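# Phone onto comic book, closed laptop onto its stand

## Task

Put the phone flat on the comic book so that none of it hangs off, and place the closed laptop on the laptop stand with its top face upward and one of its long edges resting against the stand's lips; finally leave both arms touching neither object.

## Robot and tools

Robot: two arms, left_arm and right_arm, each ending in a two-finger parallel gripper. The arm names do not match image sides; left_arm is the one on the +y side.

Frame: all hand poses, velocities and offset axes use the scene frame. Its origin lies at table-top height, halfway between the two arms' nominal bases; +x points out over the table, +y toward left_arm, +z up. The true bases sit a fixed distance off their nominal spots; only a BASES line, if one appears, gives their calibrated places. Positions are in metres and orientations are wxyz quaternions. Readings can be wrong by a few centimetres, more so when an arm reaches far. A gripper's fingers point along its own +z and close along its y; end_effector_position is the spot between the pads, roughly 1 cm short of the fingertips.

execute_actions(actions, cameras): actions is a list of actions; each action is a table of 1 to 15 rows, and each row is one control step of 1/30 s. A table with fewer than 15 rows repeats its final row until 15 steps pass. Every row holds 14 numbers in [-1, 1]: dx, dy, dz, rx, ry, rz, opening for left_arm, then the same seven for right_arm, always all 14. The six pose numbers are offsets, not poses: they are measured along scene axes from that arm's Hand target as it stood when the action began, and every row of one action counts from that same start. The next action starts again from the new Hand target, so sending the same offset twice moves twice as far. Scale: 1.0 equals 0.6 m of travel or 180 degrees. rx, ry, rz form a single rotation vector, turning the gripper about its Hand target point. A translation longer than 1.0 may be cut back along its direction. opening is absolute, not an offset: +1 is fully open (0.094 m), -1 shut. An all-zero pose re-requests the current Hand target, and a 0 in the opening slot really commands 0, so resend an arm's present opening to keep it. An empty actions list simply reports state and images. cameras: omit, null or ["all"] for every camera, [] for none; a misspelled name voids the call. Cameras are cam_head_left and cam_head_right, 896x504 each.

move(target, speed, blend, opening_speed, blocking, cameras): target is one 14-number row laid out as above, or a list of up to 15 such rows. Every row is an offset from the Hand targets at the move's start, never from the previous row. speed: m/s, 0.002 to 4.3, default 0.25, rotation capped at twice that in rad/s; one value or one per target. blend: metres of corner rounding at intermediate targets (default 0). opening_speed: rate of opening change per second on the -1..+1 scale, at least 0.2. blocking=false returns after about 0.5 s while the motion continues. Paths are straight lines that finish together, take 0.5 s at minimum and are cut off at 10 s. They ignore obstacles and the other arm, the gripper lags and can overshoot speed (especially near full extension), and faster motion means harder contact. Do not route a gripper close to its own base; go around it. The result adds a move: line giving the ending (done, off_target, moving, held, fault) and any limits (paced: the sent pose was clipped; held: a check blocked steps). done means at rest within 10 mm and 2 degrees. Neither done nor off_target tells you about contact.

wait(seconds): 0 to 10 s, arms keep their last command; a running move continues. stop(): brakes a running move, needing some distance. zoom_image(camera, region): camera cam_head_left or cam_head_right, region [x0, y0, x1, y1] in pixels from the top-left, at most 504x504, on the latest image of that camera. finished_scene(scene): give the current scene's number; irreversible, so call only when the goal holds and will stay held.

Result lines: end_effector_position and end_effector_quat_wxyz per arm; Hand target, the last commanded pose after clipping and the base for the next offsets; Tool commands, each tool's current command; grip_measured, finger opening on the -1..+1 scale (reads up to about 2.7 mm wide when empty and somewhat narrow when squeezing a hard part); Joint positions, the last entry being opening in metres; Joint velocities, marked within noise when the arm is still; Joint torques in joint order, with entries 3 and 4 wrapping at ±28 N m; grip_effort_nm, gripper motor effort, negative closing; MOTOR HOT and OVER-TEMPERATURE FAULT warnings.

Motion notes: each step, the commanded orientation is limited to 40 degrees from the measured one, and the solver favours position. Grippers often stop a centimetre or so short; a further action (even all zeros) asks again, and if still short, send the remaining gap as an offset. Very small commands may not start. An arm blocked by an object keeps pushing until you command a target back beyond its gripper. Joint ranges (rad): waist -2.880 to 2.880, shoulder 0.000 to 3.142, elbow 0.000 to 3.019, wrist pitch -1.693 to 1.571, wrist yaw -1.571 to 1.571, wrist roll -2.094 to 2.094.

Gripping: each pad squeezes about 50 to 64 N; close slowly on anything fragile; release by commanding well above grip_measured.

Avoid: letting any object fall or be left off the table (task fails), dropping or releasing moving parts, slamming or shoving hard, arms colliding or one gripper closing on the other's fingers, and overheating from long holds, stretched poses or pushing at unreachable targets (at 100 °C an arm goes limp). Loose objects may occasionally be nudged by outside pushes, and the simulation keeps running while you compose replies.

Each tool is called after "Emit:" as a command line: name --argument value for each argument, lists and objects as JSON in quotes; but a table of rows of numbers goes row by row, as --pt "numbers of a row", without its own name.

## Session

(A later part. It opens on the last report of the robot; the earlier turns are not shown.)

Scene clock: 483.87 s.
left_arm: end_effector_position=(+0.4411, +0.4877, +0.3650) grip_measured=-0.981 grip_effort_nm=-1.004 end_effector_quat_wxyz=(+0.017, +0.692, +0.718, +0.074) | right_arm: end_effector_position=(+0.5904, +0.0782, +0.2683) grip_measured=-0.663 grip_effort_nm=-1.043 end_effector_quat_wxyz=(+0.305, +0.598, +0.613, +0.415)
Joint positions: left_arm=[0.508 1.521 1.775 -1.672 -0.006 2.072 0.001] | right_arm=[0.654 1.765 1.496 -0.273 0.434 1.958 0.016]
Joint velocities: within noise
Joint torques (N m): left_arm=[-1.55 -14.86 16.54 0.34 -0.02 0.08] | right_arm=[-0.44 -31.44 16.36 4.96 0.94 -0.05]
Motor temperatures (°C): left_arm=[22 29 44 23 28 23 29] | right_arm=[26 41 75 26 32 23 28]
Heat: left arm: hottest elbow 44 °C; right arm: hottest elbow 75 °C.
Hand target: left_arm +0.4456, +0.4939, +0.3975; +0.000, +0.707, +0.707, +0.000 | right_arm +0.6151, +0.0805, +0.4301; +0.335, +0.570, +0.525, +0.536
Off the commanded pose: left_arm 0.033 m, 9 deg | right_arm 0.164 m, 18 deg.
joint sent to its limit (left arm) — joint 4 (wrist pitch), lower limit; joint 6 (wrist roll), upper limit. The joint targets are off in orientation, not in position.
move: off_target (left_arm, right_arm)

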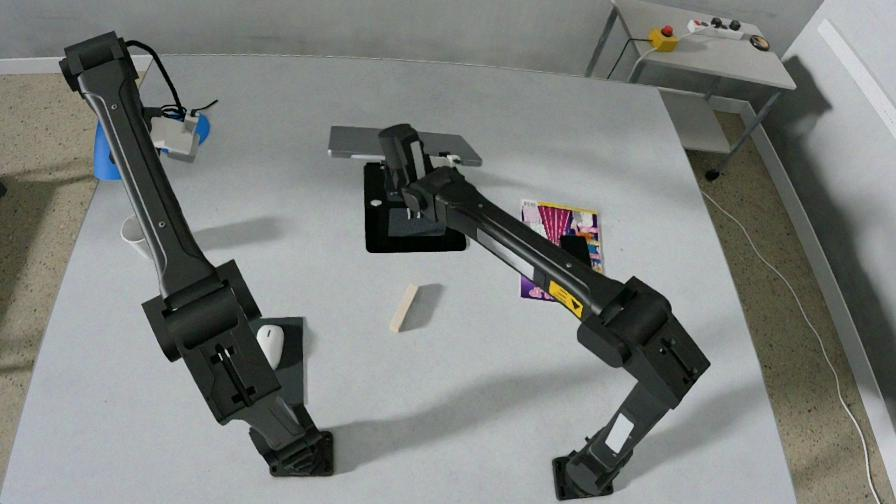

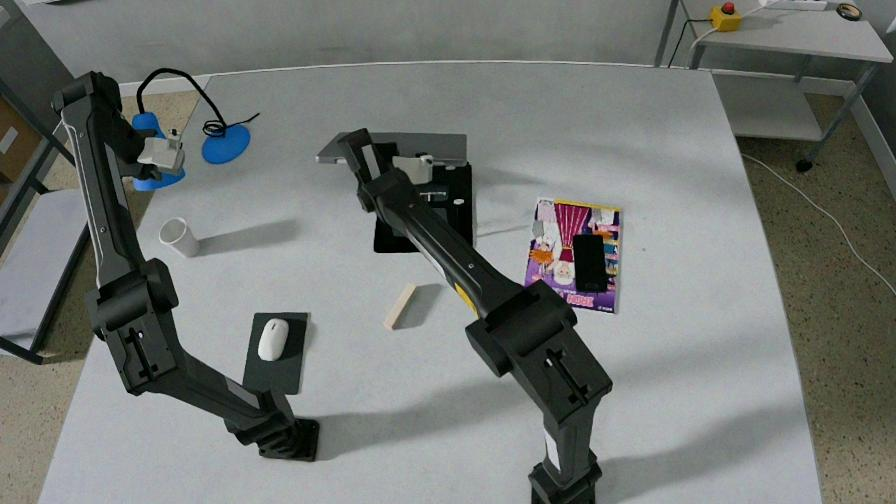

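Emit:
move --pt "0 0.0 0.0 0 0 0.0 -1 0.05 0.0 -0.12 0 0 0.028 -1" --pt "0 0.0 0.0 0 0 0.0 -1 0.055 0.0 -0.23 0 0 0.028 -1" --speed 0.13

Emit:
zoom_image --camera "cam_head_left" --region '[320, 100, 560, 280]'

Emit:
zoom_image --camera "cam_head_right" --region '[320, 100, 560, 280]'

Scene clock: 491.00 s.
left_arm: end_effector_position=(+0.4411, +0.4877, +0.3650) grip_measured=-0.981 grip_effort_nm=-1.009 end_effector_quat_wxyz=(+0.017, +0.692, +0.718, +0.074) | right_arm: end_effector_position=(+0.6213, +0.0741, +0.1769) grip_measured=-0.663 grip_effort_nm=-1.038 end_effector_quat_wxyz=(+0.281, +0.575, +0.618, +0.456)
Joint positions: left_arm=[0.508 1.521 1.775 -1.672 -0.006 2.072 0.001] | right_arm=[0.596 1.892 1.385 0.045 0.3 1.914 0.016]
Joint velocities: within noise
Joint torques (N m): left_arm=[-1.2 -15.44 16.44 0.1 -0.03 0.08] | right_arm=[-0.38 -29.74 12.85 5.3 0.55 0.02]
Motor temperatures (°C): left_arm=[22 29 44 23 28 23 29] | right_arm=[26 42 75 27 31 23 28]
Heat: left arm: hottest elbow 44 °C; right arm: hottest elbow 75 °C.
Hand target: left_arm +0.4456, +0.4939, +0.3975; +0.000, +0.708, +0.707, +0.000 | right_arm +0.6482, +0.0802, +0.2920; +0.311, +0.547, +0.549, +0.550
Off the commanded pose: left_arm 0.033 m, 9 deg | right_arm 0.118 m, 14 deg.
joint sent to its limit (left arm) — joint 4 (wrist pitch), lower limit; joint 6 (wrist roll), upper limit. The joint targets are off in orientation, not in position.
move: off_target (left_arm, right_arm)

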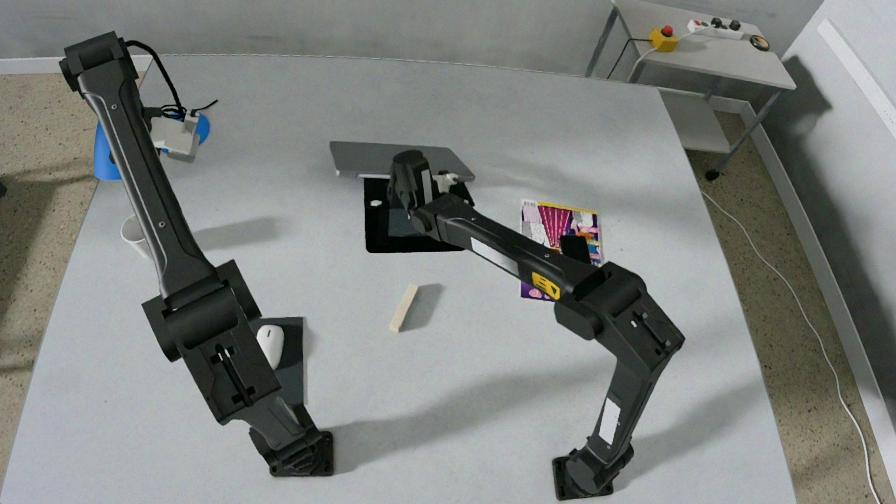

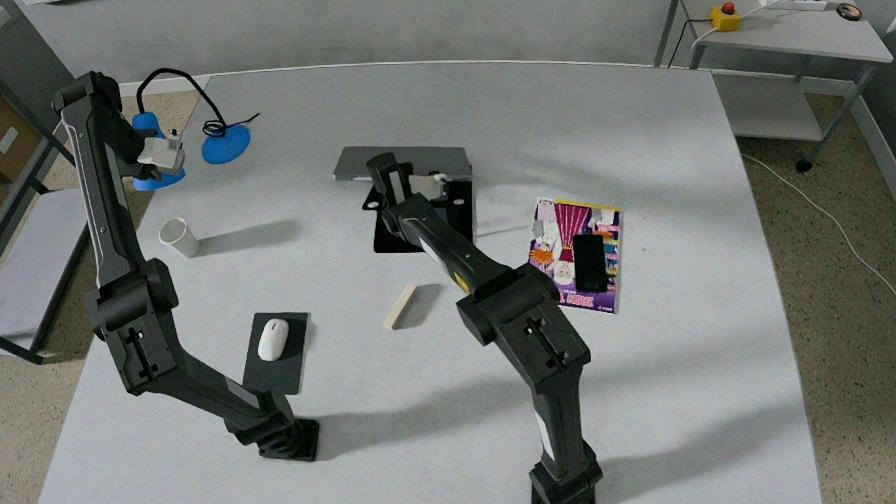

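Scaled by 2.100.

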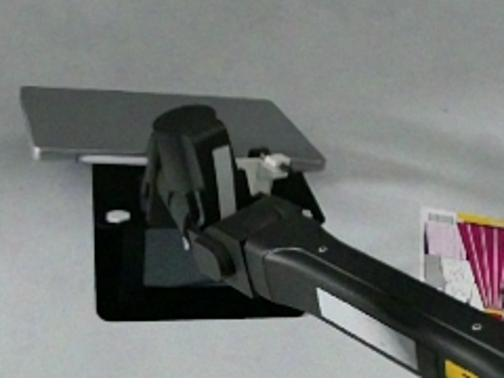

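Scaled by 2.100.

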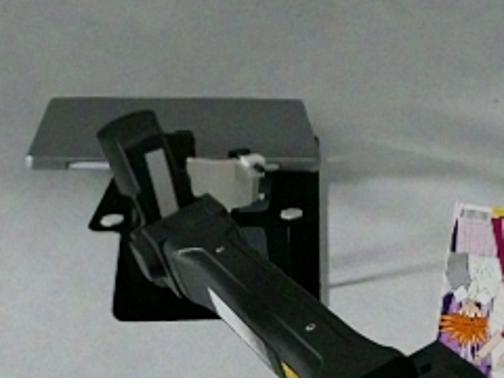

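Emit:
move --pt "0 0.0 0.0 0 0 0.0 -1 -0.005 0.01 -0.03 0 0.08 0.022 -1" --speed 0.13

Emit:
zoom_image --camera "cam_head_left" --region '[320, 100, 560, 280]'

Emit:
zoom_image --camera "cam_head_right" --region '[320, 100, 560, 280]'

Scene clock: 498.37 s.
left_arm: end_effector_position=(+0.4411, +0.4877, +0.3650) grip_measured=-0.981 grip_effort_nm=-1.004 end_effector_quat_wxyz=(+0.017, +0.692, +0.718, +0.074) | right_arm: end_effector_position=(+0.6078, +0.0714, +0.1560) grip_measured=-0.663 grip_effort_nm=-1.038 end_effector_quat_wxyz=(+0.217, +0.585, +0.673, +0.398)
Joint positions: left_arm=[0.508 1.521 1.775 -1.672 -0.006 2.072 0.001] | right_arm=[0.577 1.885 1.43 -0.188 0.183 1.922 0.016]
Joint velocities: within noise
Joint torques (N m): left_arm=[-0.97 -15.68 16.58 0.25 -0.08 0.09] | right_arm=[-0.44 -29.39 17.05 1.84 -0.16 0.84]
Motor temperatures (°C): left_arm=[22 28 45 23 28 23 29] | right_arm=[26 43 72 27 30 23 29]
Heat: left arm: hottest elbow 45 °C; right arm: hottest elbow 72 °C.
Hand target: left_arm +0.4456, +0.4939, +0.3975; +0.000, +0.708, +0.707, +0.000 | right_arm +0.6452, +0.0863, +0.2744; +0.221, +0.592, +0.603, +0.488
Off the commanded pose: left_arm 0.033 m, 9 deg | right_arm 0.125 m, 13 deg.
joint sent to its limit (left arm) — joint 4 (wrist pitch), lower limit; joint 6 (wrist roll), upper limit. The joint targets are off in orientation, not in position.
move: off_target (left_arm, right_arm)

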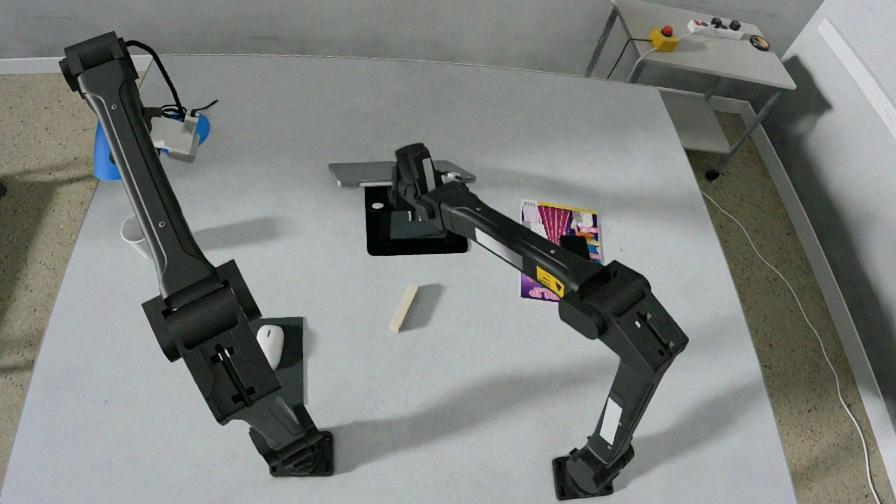

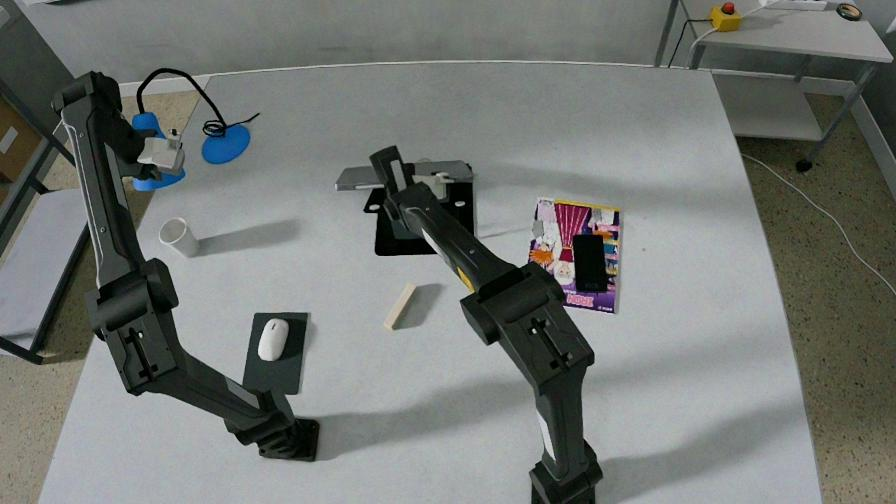

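Scaled by 2.100.

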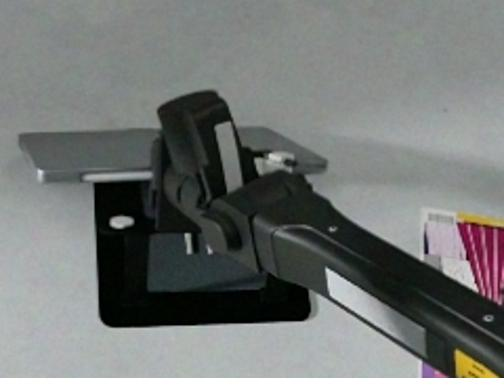

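Scaled by 2.100.

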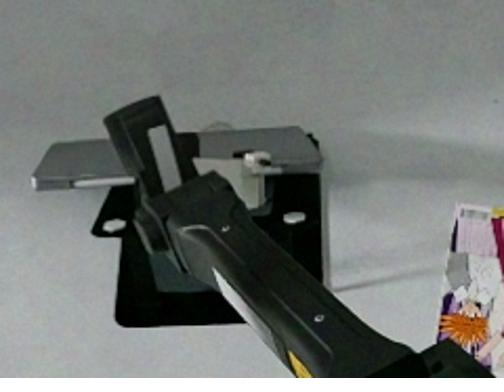

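Emit:
move --pt "0 0.0 0.0 0 0 0.0 -1 0.0 0.0 0.03 -0.06 0.0 -0.065 -1" --speed 0.13

Emit:
zoom_image --camera "cam_head_left" --region '[320, 100, 560, 280]'

Emit:
zoom_image --camera "cam_head_right" --region '[320, 100, 560, 280]'

Scene clock: 520.87 s.
left_arm: end_effector_position=(+0.4411, +0.4877, +0.3650) grip_measured=-0.981 grip_effort_nm=-1.004 end_effector_quat_wxyz=(+0.017, +0.692, +0.718, +0.074) | right_arm: end_effector_position=(+0.6004, +0.0564, +0.1624) grip_measured=-0.663 grip_effort_nm=-1.038 end_effector_quat_wxyz=(+0.296, +0.638, +0.640, +0.308)
Joint positions: left_arm=[0.508 1.521 1.775 -1.672 -0.006 2.072 0.001] | right_arm=[0.626 1.9 1.516 -0.403 0.458 2.007 0.016]
Joint velocities: within noise
Joint torques (N m): left_arm=[-1.08 -14.92 16.28 0.14 -0.11 0.08] | right_arm=[0.73 -28.81 20.03 1.78 1.52 0.07]
Motor temperatures (°C): left_arm=[22 28 46 23 27 23 29] | right_arm=[26 48 72 26 29 24 29]
Heat: left arm: hottest elbow 46 °C; right arm: hottest elbow 72 °C.
Hand target: left_arm +0.4456, +0.4939, +0.3975; +0.000, +0.708, +0.707, +0.000 | right_arm +0.6451, +0.0864, +0.2923; +0.324, +0.627, +0.582, +0.404
Off the commanded pose: left_arm 0.033 m, 9 deg | right_arm 0.141 m, 13 deg.
joint sent to its limit (left arm) — joint 4 (wrist pitch), lower limit; joint 6 (wrist roll), upper limit. The joint targets are off in orientation, not in position.
move: off_target (left_arm, right_arm)

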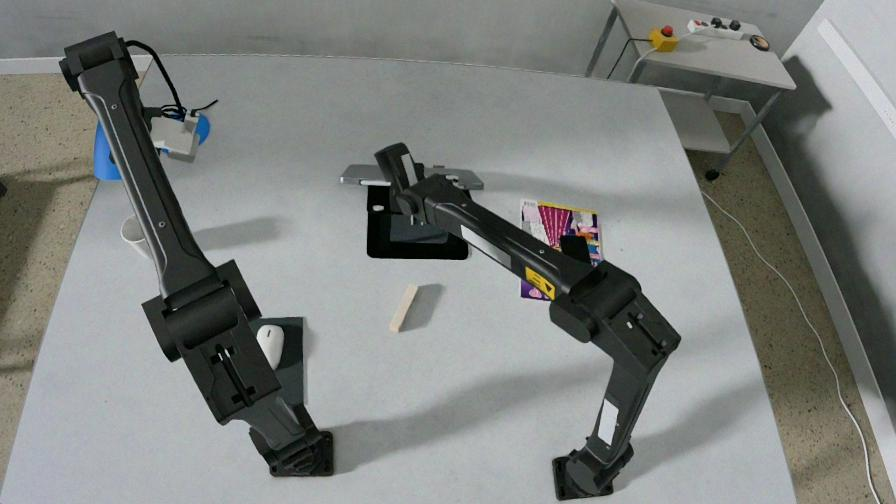

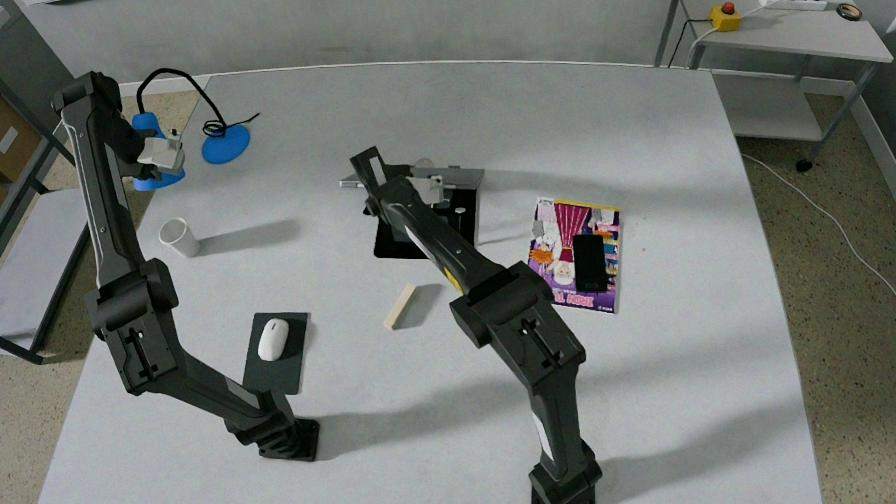

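Scaled by 2.100.

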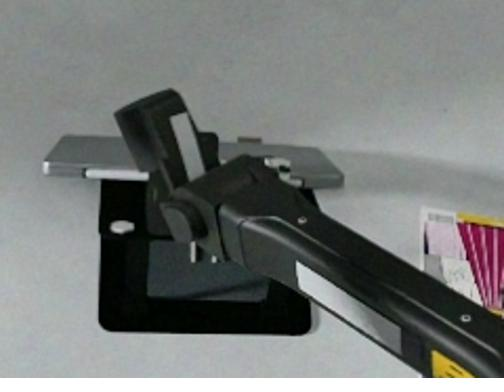

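Scaled by 2.100.

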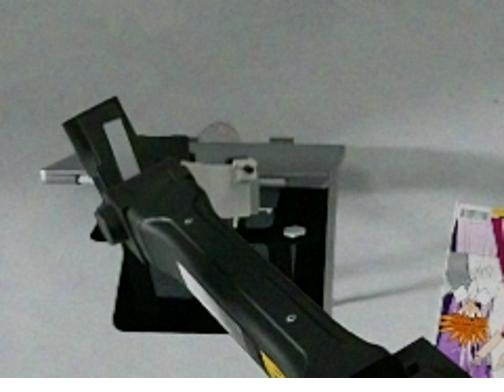

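Emit:
move --pt "0.257 -0.273 -0.163 -0.1334 0.0576 0.4095 -1 0.0 0.0 0.0 0.0 0.0 0.025 -1" --pt "0.399 -0.607 -0.26 -0.1334 0.0576 0.4095 -1 0.0 0.0 0.0 0.0 0.0 0.025 -1" --speed 0.25

Emit:
zoom_image --camera "cam_head_left" --region '[320, 100, 560, 280]'

Emit:
zoom_image --camera "cam_head_right" --region '[320, 100, 560, 280]'

Scene clock: 542.43 s.
left_arm: end_effector_position=(+0.6664, +0.1306, +0.2192) grip_measured=-0.981 grip_effort_nm=-0.994 end_effector_quat_wxyz=(+0.049, +0.128, +0.970, -0.199) | right_arm: end_effector_position=(+0.6018, +0.0583, +0.1604) grip_measured=-0.663 grip_effort_nm=-1.038 end_effector_quat_wxyz=(+0.281, +0.629, +0.654, +0.312)
Joint positions: left_arm=[-0.097 2.002 2.013 -1.503 0.406 0.177 0.001] | right_arm=[0.617 1.9 1.516 -0.4 0.411 1.982 0.016]
Joint velocities: within noise
Joint torques (N m): left_arm=[-1.9 -21.6 16.79 0.35 0.1 -0.06] | right_arm=[0.26 -30.1 18.13 2.95 0.46 -0.2]
Motor temperatures (°C): left_arm=[22 29 47 23 27 23 29] | right_arm=[26 51 70 26 30 24 29]
Heat: left arm: hottest elbow 47 °C; right arm: hottest elbow 70 °C.
Hand target: left_arm +0.6850, +0.1299, +0.2414; +0.078, +0.129, +0.969, -0.196 | right_arm +0.6452, +0.0863, +0.2923; +0.308, +0.603, +0.606, +0.417
Off the commanded pose: left_arm 0.029 m, 3 deg | right_arm 0.142 m, 14 deg.
move: off_target (left_arm, right_arm)

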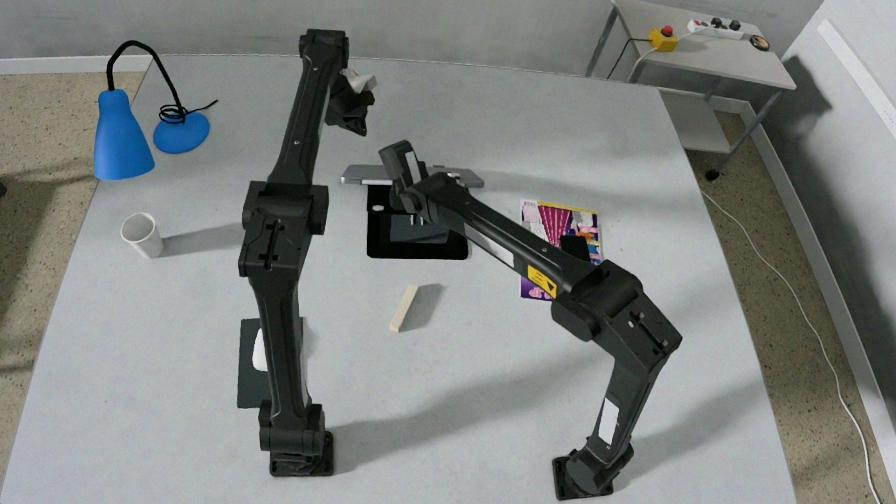

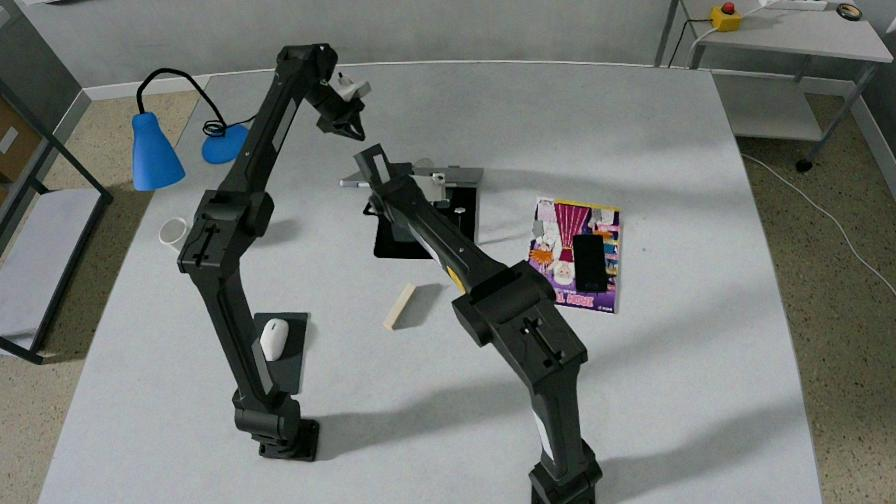

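Scaled by 2.100.

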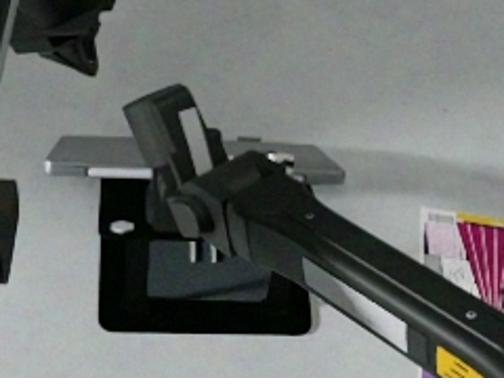

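Scaled by 2.100.

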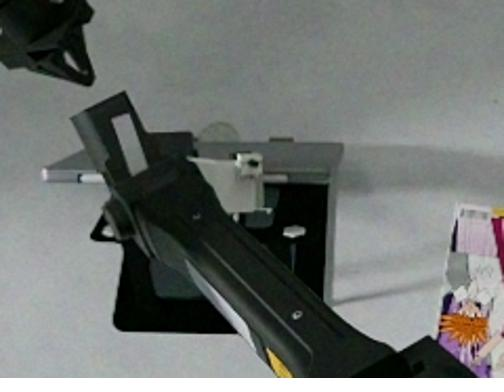

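Emit:
move --pt "0.043 -0.037 -0.06 0 0 0 -1 0.0 0.0 0.0 0.0 0.0 0.0 -1" --pt "0.043 -0.037 -0.2 0 0 0 -1 0.0 0.0 0.0 0.0 0.0 0.0 -1" --speed 0.1

Emit:
zoom_image --camera "cam_head_left" --region '[320, 100, 560, 280]'

Emit:
zoom_image --camera "cam_head_right" --region '[320, 100, 560, 280]'

Scene clock: 550.70 s.
left_arm: end_effector_position=(+0.7108, +0.1144, +0.1266) grip_measured=-0.981 grip_effort_nm=-0.999 end_effector_quat_wxyz=(+0.079, +0.128, +0.969, -0.196) | right_arm: end_effector_position=(+0.6023, +0.0584, +0.1609) grip_measured=-0.663 grip_effort_nm=-1.038 end_effector_quat_wxyz=(+0.282, +0.628, +0.654, +0.313)
Joint positions: left_arm=[-0.118 2.119 1.956 -1.258 0.4 0.144 0.001] | right_arm=[0.617 1.9 1.516 -0.397 0.41 1.98 0.016]
Joint velocities: within noise
Joint torques (N m): left_arm=[-2.55 -22.83 9.76 1.09 0.2 -0.03] | right_arm=[0.32 -30.04 18.17 2.82 0.48 -0.18]
Motor temperatures (°C): left_arm=[22 29 47 23 27 23 29] | right_arm=[26 52 70 26 29 24 29]
Heat: left arm: hottest elbow 47 °C; right arm: hottest elbow 70 °C.
Hand target: left_arm +0.7110, +0.1076, +0.1216; +0.079, +0.129, +0.969, -0.196 | right_arm +0.6451, +0.0863, +0.2922; +0.308, +0.603, +0.606, +0.416
Off the commanded pose: left_arm 0.008 m, 0 deg | right_arm 0.141 m, 14 deg.
move: off_target (right_arm)

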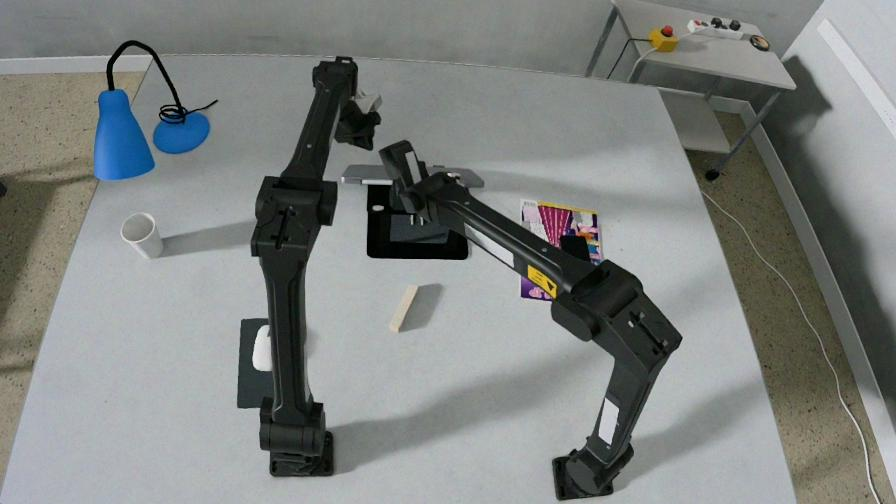

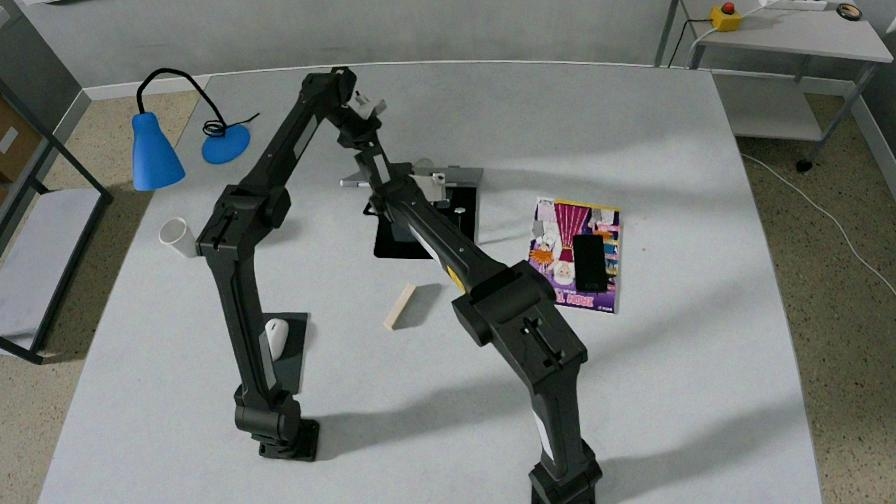

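Scaled by 2.100.

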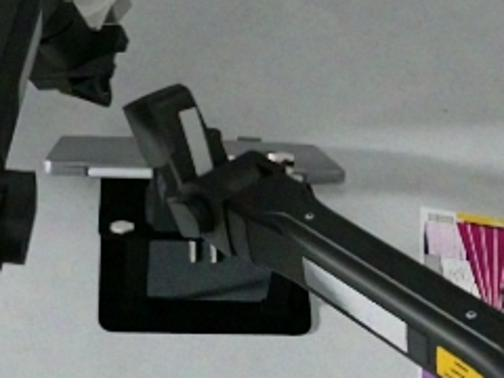

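Scaled by 2.100.

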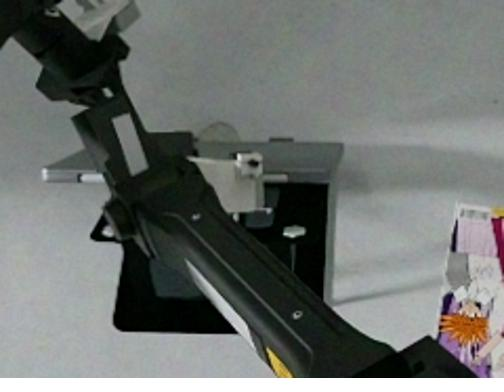

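Emit:
move --pt "-0.04 -0.01 -0.03 0 0 0 -1 0.0 0.0 0.0 0.0 0.0 0.0 -1" --pt "-0.04 -0.01 -0.13 0 0 0 -1 0.0 0.0 0.0 0.0 0.0 0.0 -1" --speed 0.08

Emit:
zoom_image --camera "cam_head_left" --region '[320, 100, 560, 280]'

Emit:
zoom_image --camera "cam_head_right" --region '[320, 100, 560, 280]'

Scene clock: 556.27 s.
left_arm: end_effector_position=(+0.7035, +0.1121, +0.0713) grip_measured=-0.981 grip_effort_nm=-0.994 end_effector_quat_wxyz=(+0.110, +0.130, +0.966, -0.195) | right_arm: end_effector_position=(+0.6024, +0.0584, +0.1608) grip_measured=-0.663 grip_effort_nm=-1.038 end_effector_quat_wxyz=(+0.281, +0.626, +0.656, +0.313)
Joint positions: left_arm=[-0.122 2.099 1.765 -1.02 0.399 0.131 0.001] | right_arm=[0.616 1.9 1.516 -0.397 0.407 1.974 0.016]
Joint velocities: within noise
Joint torques (N m): left_arm=[-2.55 -21.36 6.91 0.35 0.12 -0.06] | right_arm=[0.38 -30.04 18.19 2.84 0.54 -0.12]
Motor temperatures (°C): left_arm=[22 29 46 23 27 23 29] | right_arm=[26 53 70 26 29 24 29]
Heat: left arm: hottest elbow 46 °C; right arm: hottest elbow 70 °C.
Hand target: left_arm +0.6869, +0.1018, +0.0434; +0.078, +0.129, +0.969, -0.196 | right_arm +0.6451, +0.0863, +0.2922; +0.308, +0.603, +0.607, +0.416
Off the commanded pose: left_arm 0.034 m, 4 deg | right_arm 0.141 m, 14 deg.
move: off_target (left_arm, right_arm)

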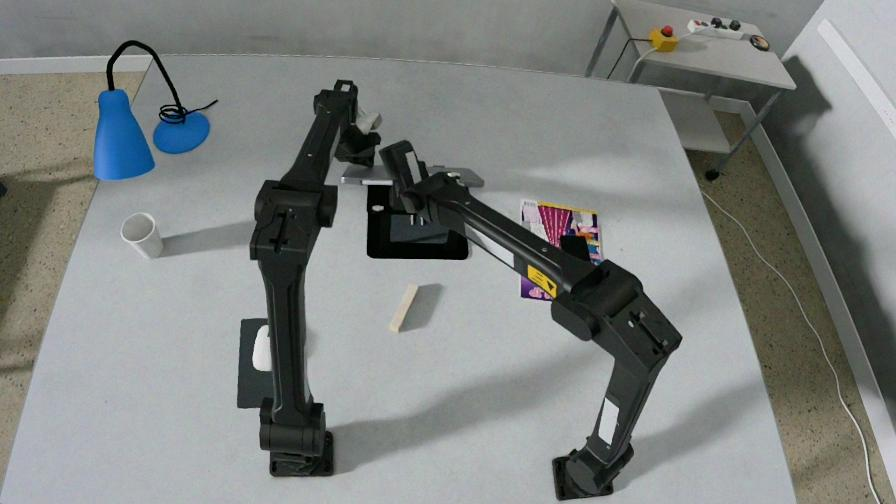

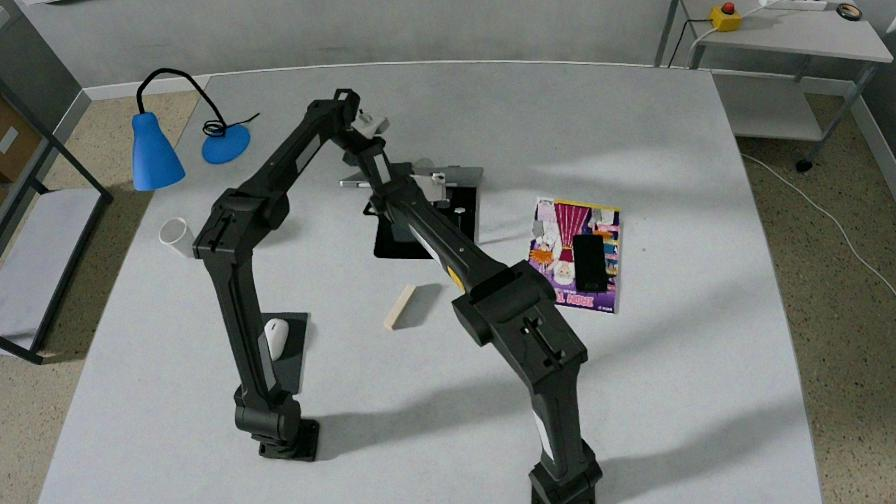

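Scaled by 2.100.

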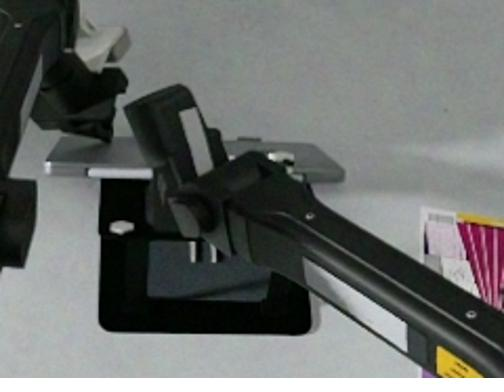

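Scaled by 2.100.

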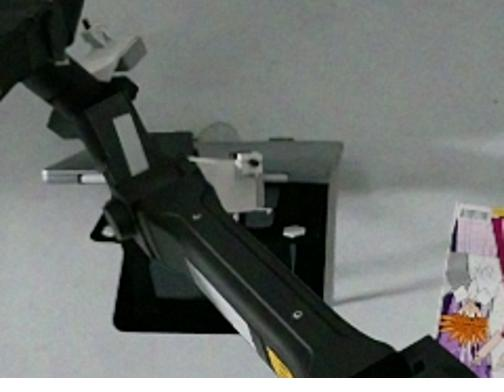

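Emit:
move --pt "0.0 0.0 0.0 0 0 0 -1 0.0 0.0 -0.03 0.0 0.0 0.0 -1" --pt "0 0 0 0 0 0 -1 0.0 0.0 -0.03 0.0 0.0 0.0 -0.35" --speed 0.08 --opening_speed 0.3

Emit:
zoom_image --camera "cam_head_left" --region '[320, 100, 560, 280]'

Emit:
zoom_image --camera "cam_head_right" --region '[320, 100, 560, 280]'

Scene clock: 572.17 s.
left_arm: end_effector_position=(+0.7046, +0.1123, +0.0710) grip_measured=-0.981 grip_effort_nm=-0.999 end_effector_quat_wxyz=(+0.112, +0.131, +0.966, -0.194) | right_arm: end_effector_position=(+0.6057, +0.0606, +0.1649) grip_measured=-0.351 grip_effort_nm=0.007 end_effector_quat_wxyz=(+0.287, +0.620, +0.656, +0.321)
Joint positions: left_arm=[-0.122 2.099 1.764 -1.014 0.398 0.13 0.001] | right_arm=[0.616 1.9 1.516 -0.372 0.408 1.957 0.03]
Joint velocities: within noise
Joint torques (N m): left_arm=[-3.25 -21.89 7.28 0.25 0.12 -0.06] | right_arm=[0.38 -28.28 16.95 3.29 0.44 0.01]
Motor temperatures (°C): left_arm=[22 31 43 23 27 23 30] | right_arm=[26 54 70 26 29 24 29]
Heat: left arm: hottest elbow 43 °C; right arm: hottest elbow 70 °C.
Hand target: left_arm +0.6868, +0.1018, +0.0434; +0.078, +0.129, +0.969, -0.196 | right_arm +0.6451, +0.0863, +0.2742; +0.308, +0.603, +0.607, +0.416
Off the commanded pose: left_arm 0.034 m, 4 deg | right_arm 0.119 m, 13 deg.
move: off_target (left_arm, right_arm); target 2's new opening was sent with right_arm's hand 0.122 m and 13 deg from that target

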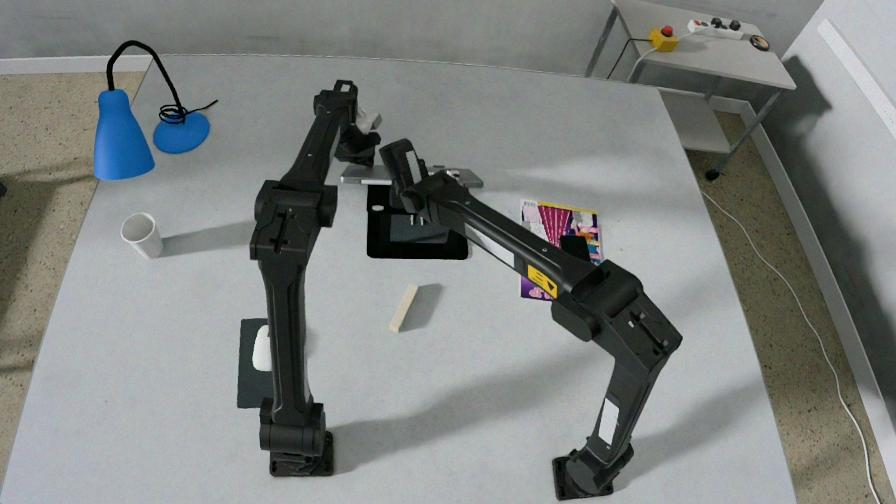

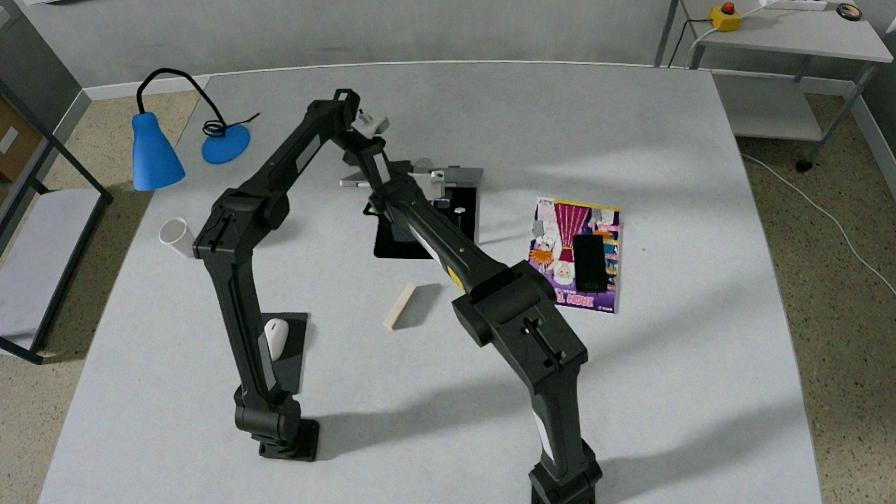

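Scaled by 2.100.

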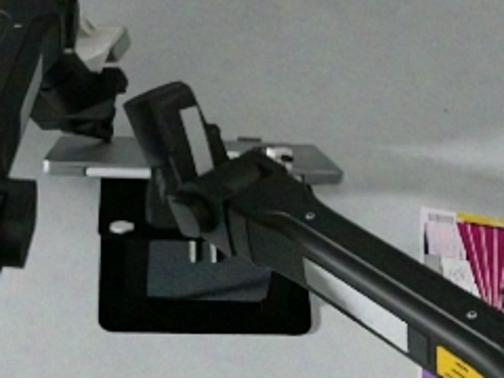

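Scaled by 2.100.

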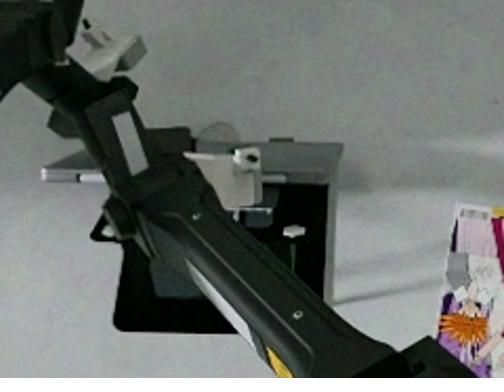

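Emit:
move --pt "0.0 0.0 0.0 0 0 0 -1 -0.1 -0.01 -0.02 0.0 0.0 0.0 -0.25" --pt "0 0 0 0 0 0 -1 -0.22 -0.02 0.03 0.0 0.0 0.0 -0.25" --speed 0.06

Emit:
zoom_image --camera "cam_head_left" --region '[320, 100, 560, 280]'

Emit:
zoom_image --camera "cam_head_right" --region '[320, 100, 560, 280]'

Scene clock: 578.70 s.
left_arm: end_effector_position=(+0.7002, +0.1120, +0.0655) grip_measured=-0.981 grip_effort_nm=-0.994 end_effector_quat_wxyz=(+0.106, +0.130, +0.967, -0.194) | right_arm: end_effector_position=(+0.5223, +0.0729, +0.2952) grip_measured=-0.250 grip_effort_nm=-0.002 end_effector_quat_wxyz=(+0.311, +0.603, +0.602, +0.420)
Joint positions: left_arm=[-0.123 2.1 1.752 -1.014 0.397 0.13 0.001] | right_arm=[0.729 1.61 1.36 -0.298 0.517 2.012 0.035]
Joint velocities: within noise
Joint torques (N m): left_arm=[-3.37 -21.71 8.05 0.34 0.19 -0.03] | right_arm=[1.26 -20.66 8.69 0.99 0.3 0.18]
Motor temperatures (°C): left_arm=[22 31 42 23 27 23 30] | right_arm=[26 53 70 26 28 24 28]
Heat: left arm: hottest elbow 42 °C; right arm: hottest elbow 70 °C.
Hand target: left_arm +0.6869, +0.1017, +0.0435; +0.078, +0.129, +0.969, -0.196 | right_arm +0.5131, +0.0743, +0.2921; +0.308, +0.603, +0.607, +0.416
Off the commanded pose: left_arm 0.028 m, 3 deg | right_arm 0.010 m, 1 deg.
move: off_target (left_arm)

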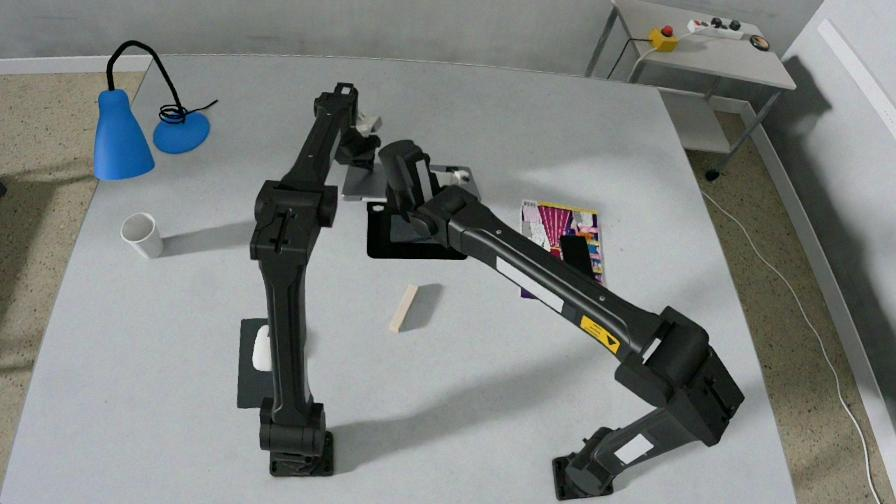

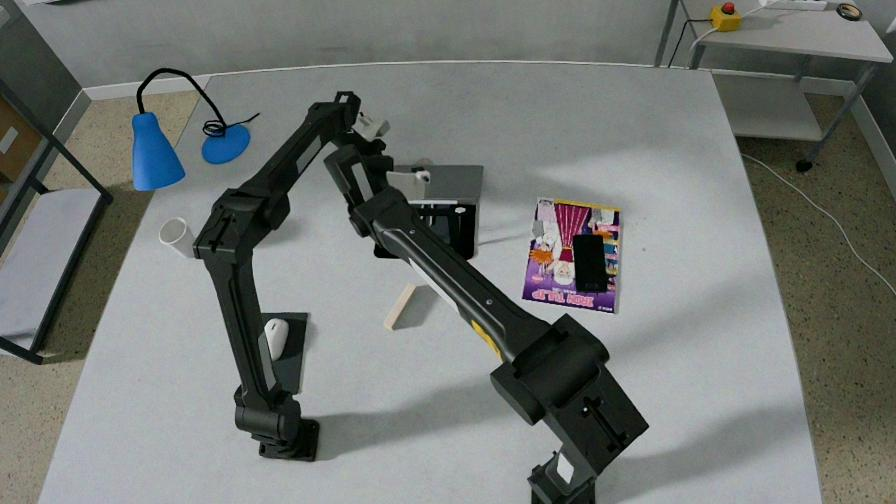

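Scaled by 2.100.

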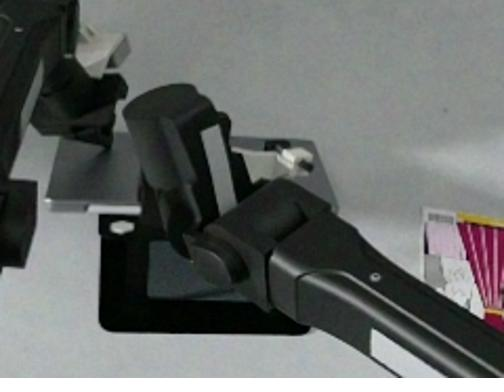

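Scaled by 2.100.

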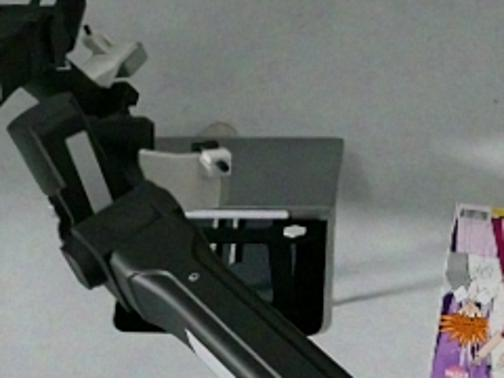

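Emit:
move --pt "0.0 0.0 0.0 0 0 0 -1 -0.1 -0.05 0.06 0.0 0.0 0.0 -0.25" --pt "0 0 0 0 0 0 -1 -0.28 -0.45 0.1 0.0 0.0 0.0 -0.25" --speed 0.25

Emit:
zoom_image --camera "cam_head_left" --region '[320, 130, 500, 270]'

Emit:
zoom_image --camera "cam_head_right" --region '[320, 130, 500, 270]'

Scene clock: 583.50 s.
left_arm: end_effector_position=(+0.7002, +0.1120, +0.0655) grip_measured=-0.981 grip_effort_nm=-0.994 end_effector_quat_wxyz=(+0.106, +0.130, +0.967, -0.194) | right_arm: end_effector_position=(+0.3468, -0.1897, +0.3629) grip_measured=-0.250 grip_effort_nm=-0.002 end_effector_quat_wxyz=(+0.308, +0.599, +0.602, +0.429)
Joint positions: left_arm=[-0.123 2.1 1.752 -1.014 0.397 0.13 0.001] | right_arm=[0.396 0.766 0.846 -0.55 0.211 1.837 0.035]
Joint velocities: within noise
Joint torques (N m): left_arm=[-3.14 -21.48 8.2 0.18 0.17 -0.06] | right_arm=[-0.38 -5.07 8.95 1.11 0.05 0.04]
Motor temperatures (°C): left_arm=[22 31 42 23 27 23 30] | right_arm=[26 52 68 26 28 24 28]
Heat: left arm: hottest elbow 42 °C; right arm: hottest elbow 68 °C.
Hand target: left_arm +0.6869, +0.1017, +0.0435; +0.078, +0.129, +0.969, -0.196 | right_arm +0.3451, -0.1957, +0.3521; +0.308, +0.603, +0.606, +0.417
Off the commanded pose: left_arm 0.028 m, 3 deg | right_arm 0.012 m, 2 deg.
move: off_target (left_arm, right_arm)

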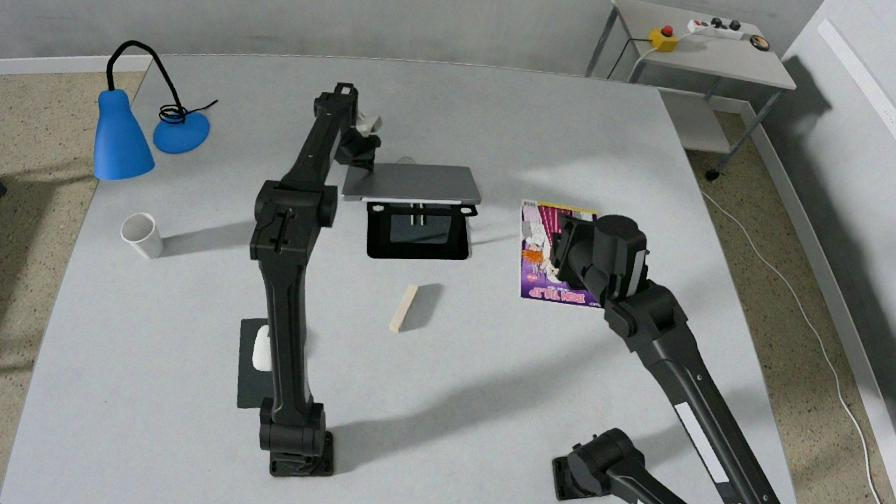

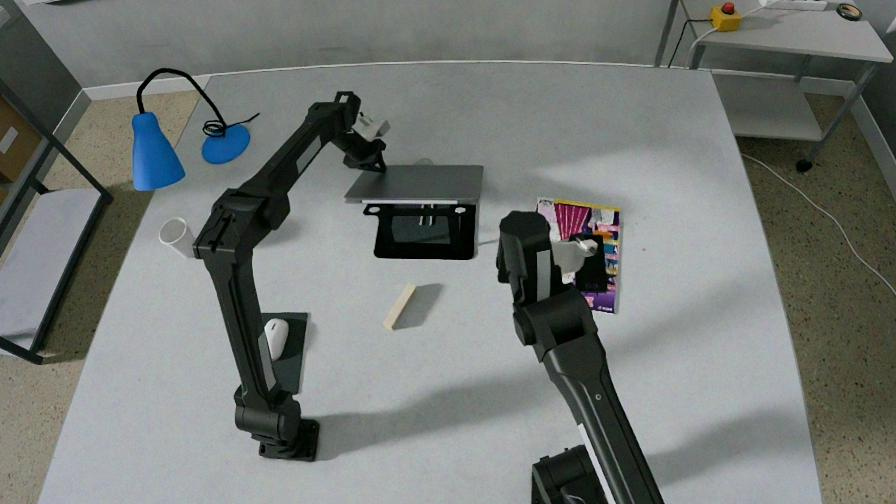

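Scaled by 2.800.

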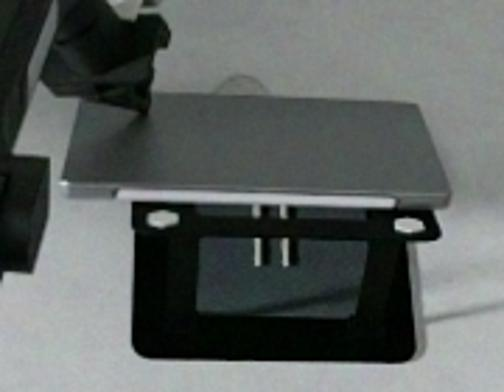

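Scaled by 2.800.

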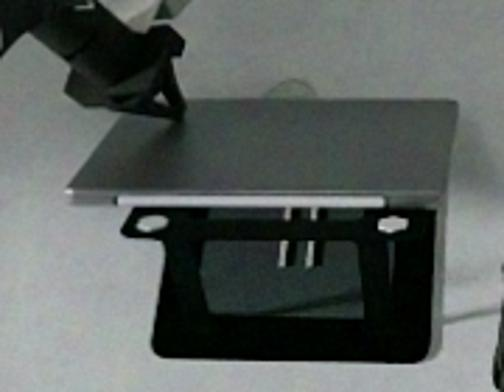

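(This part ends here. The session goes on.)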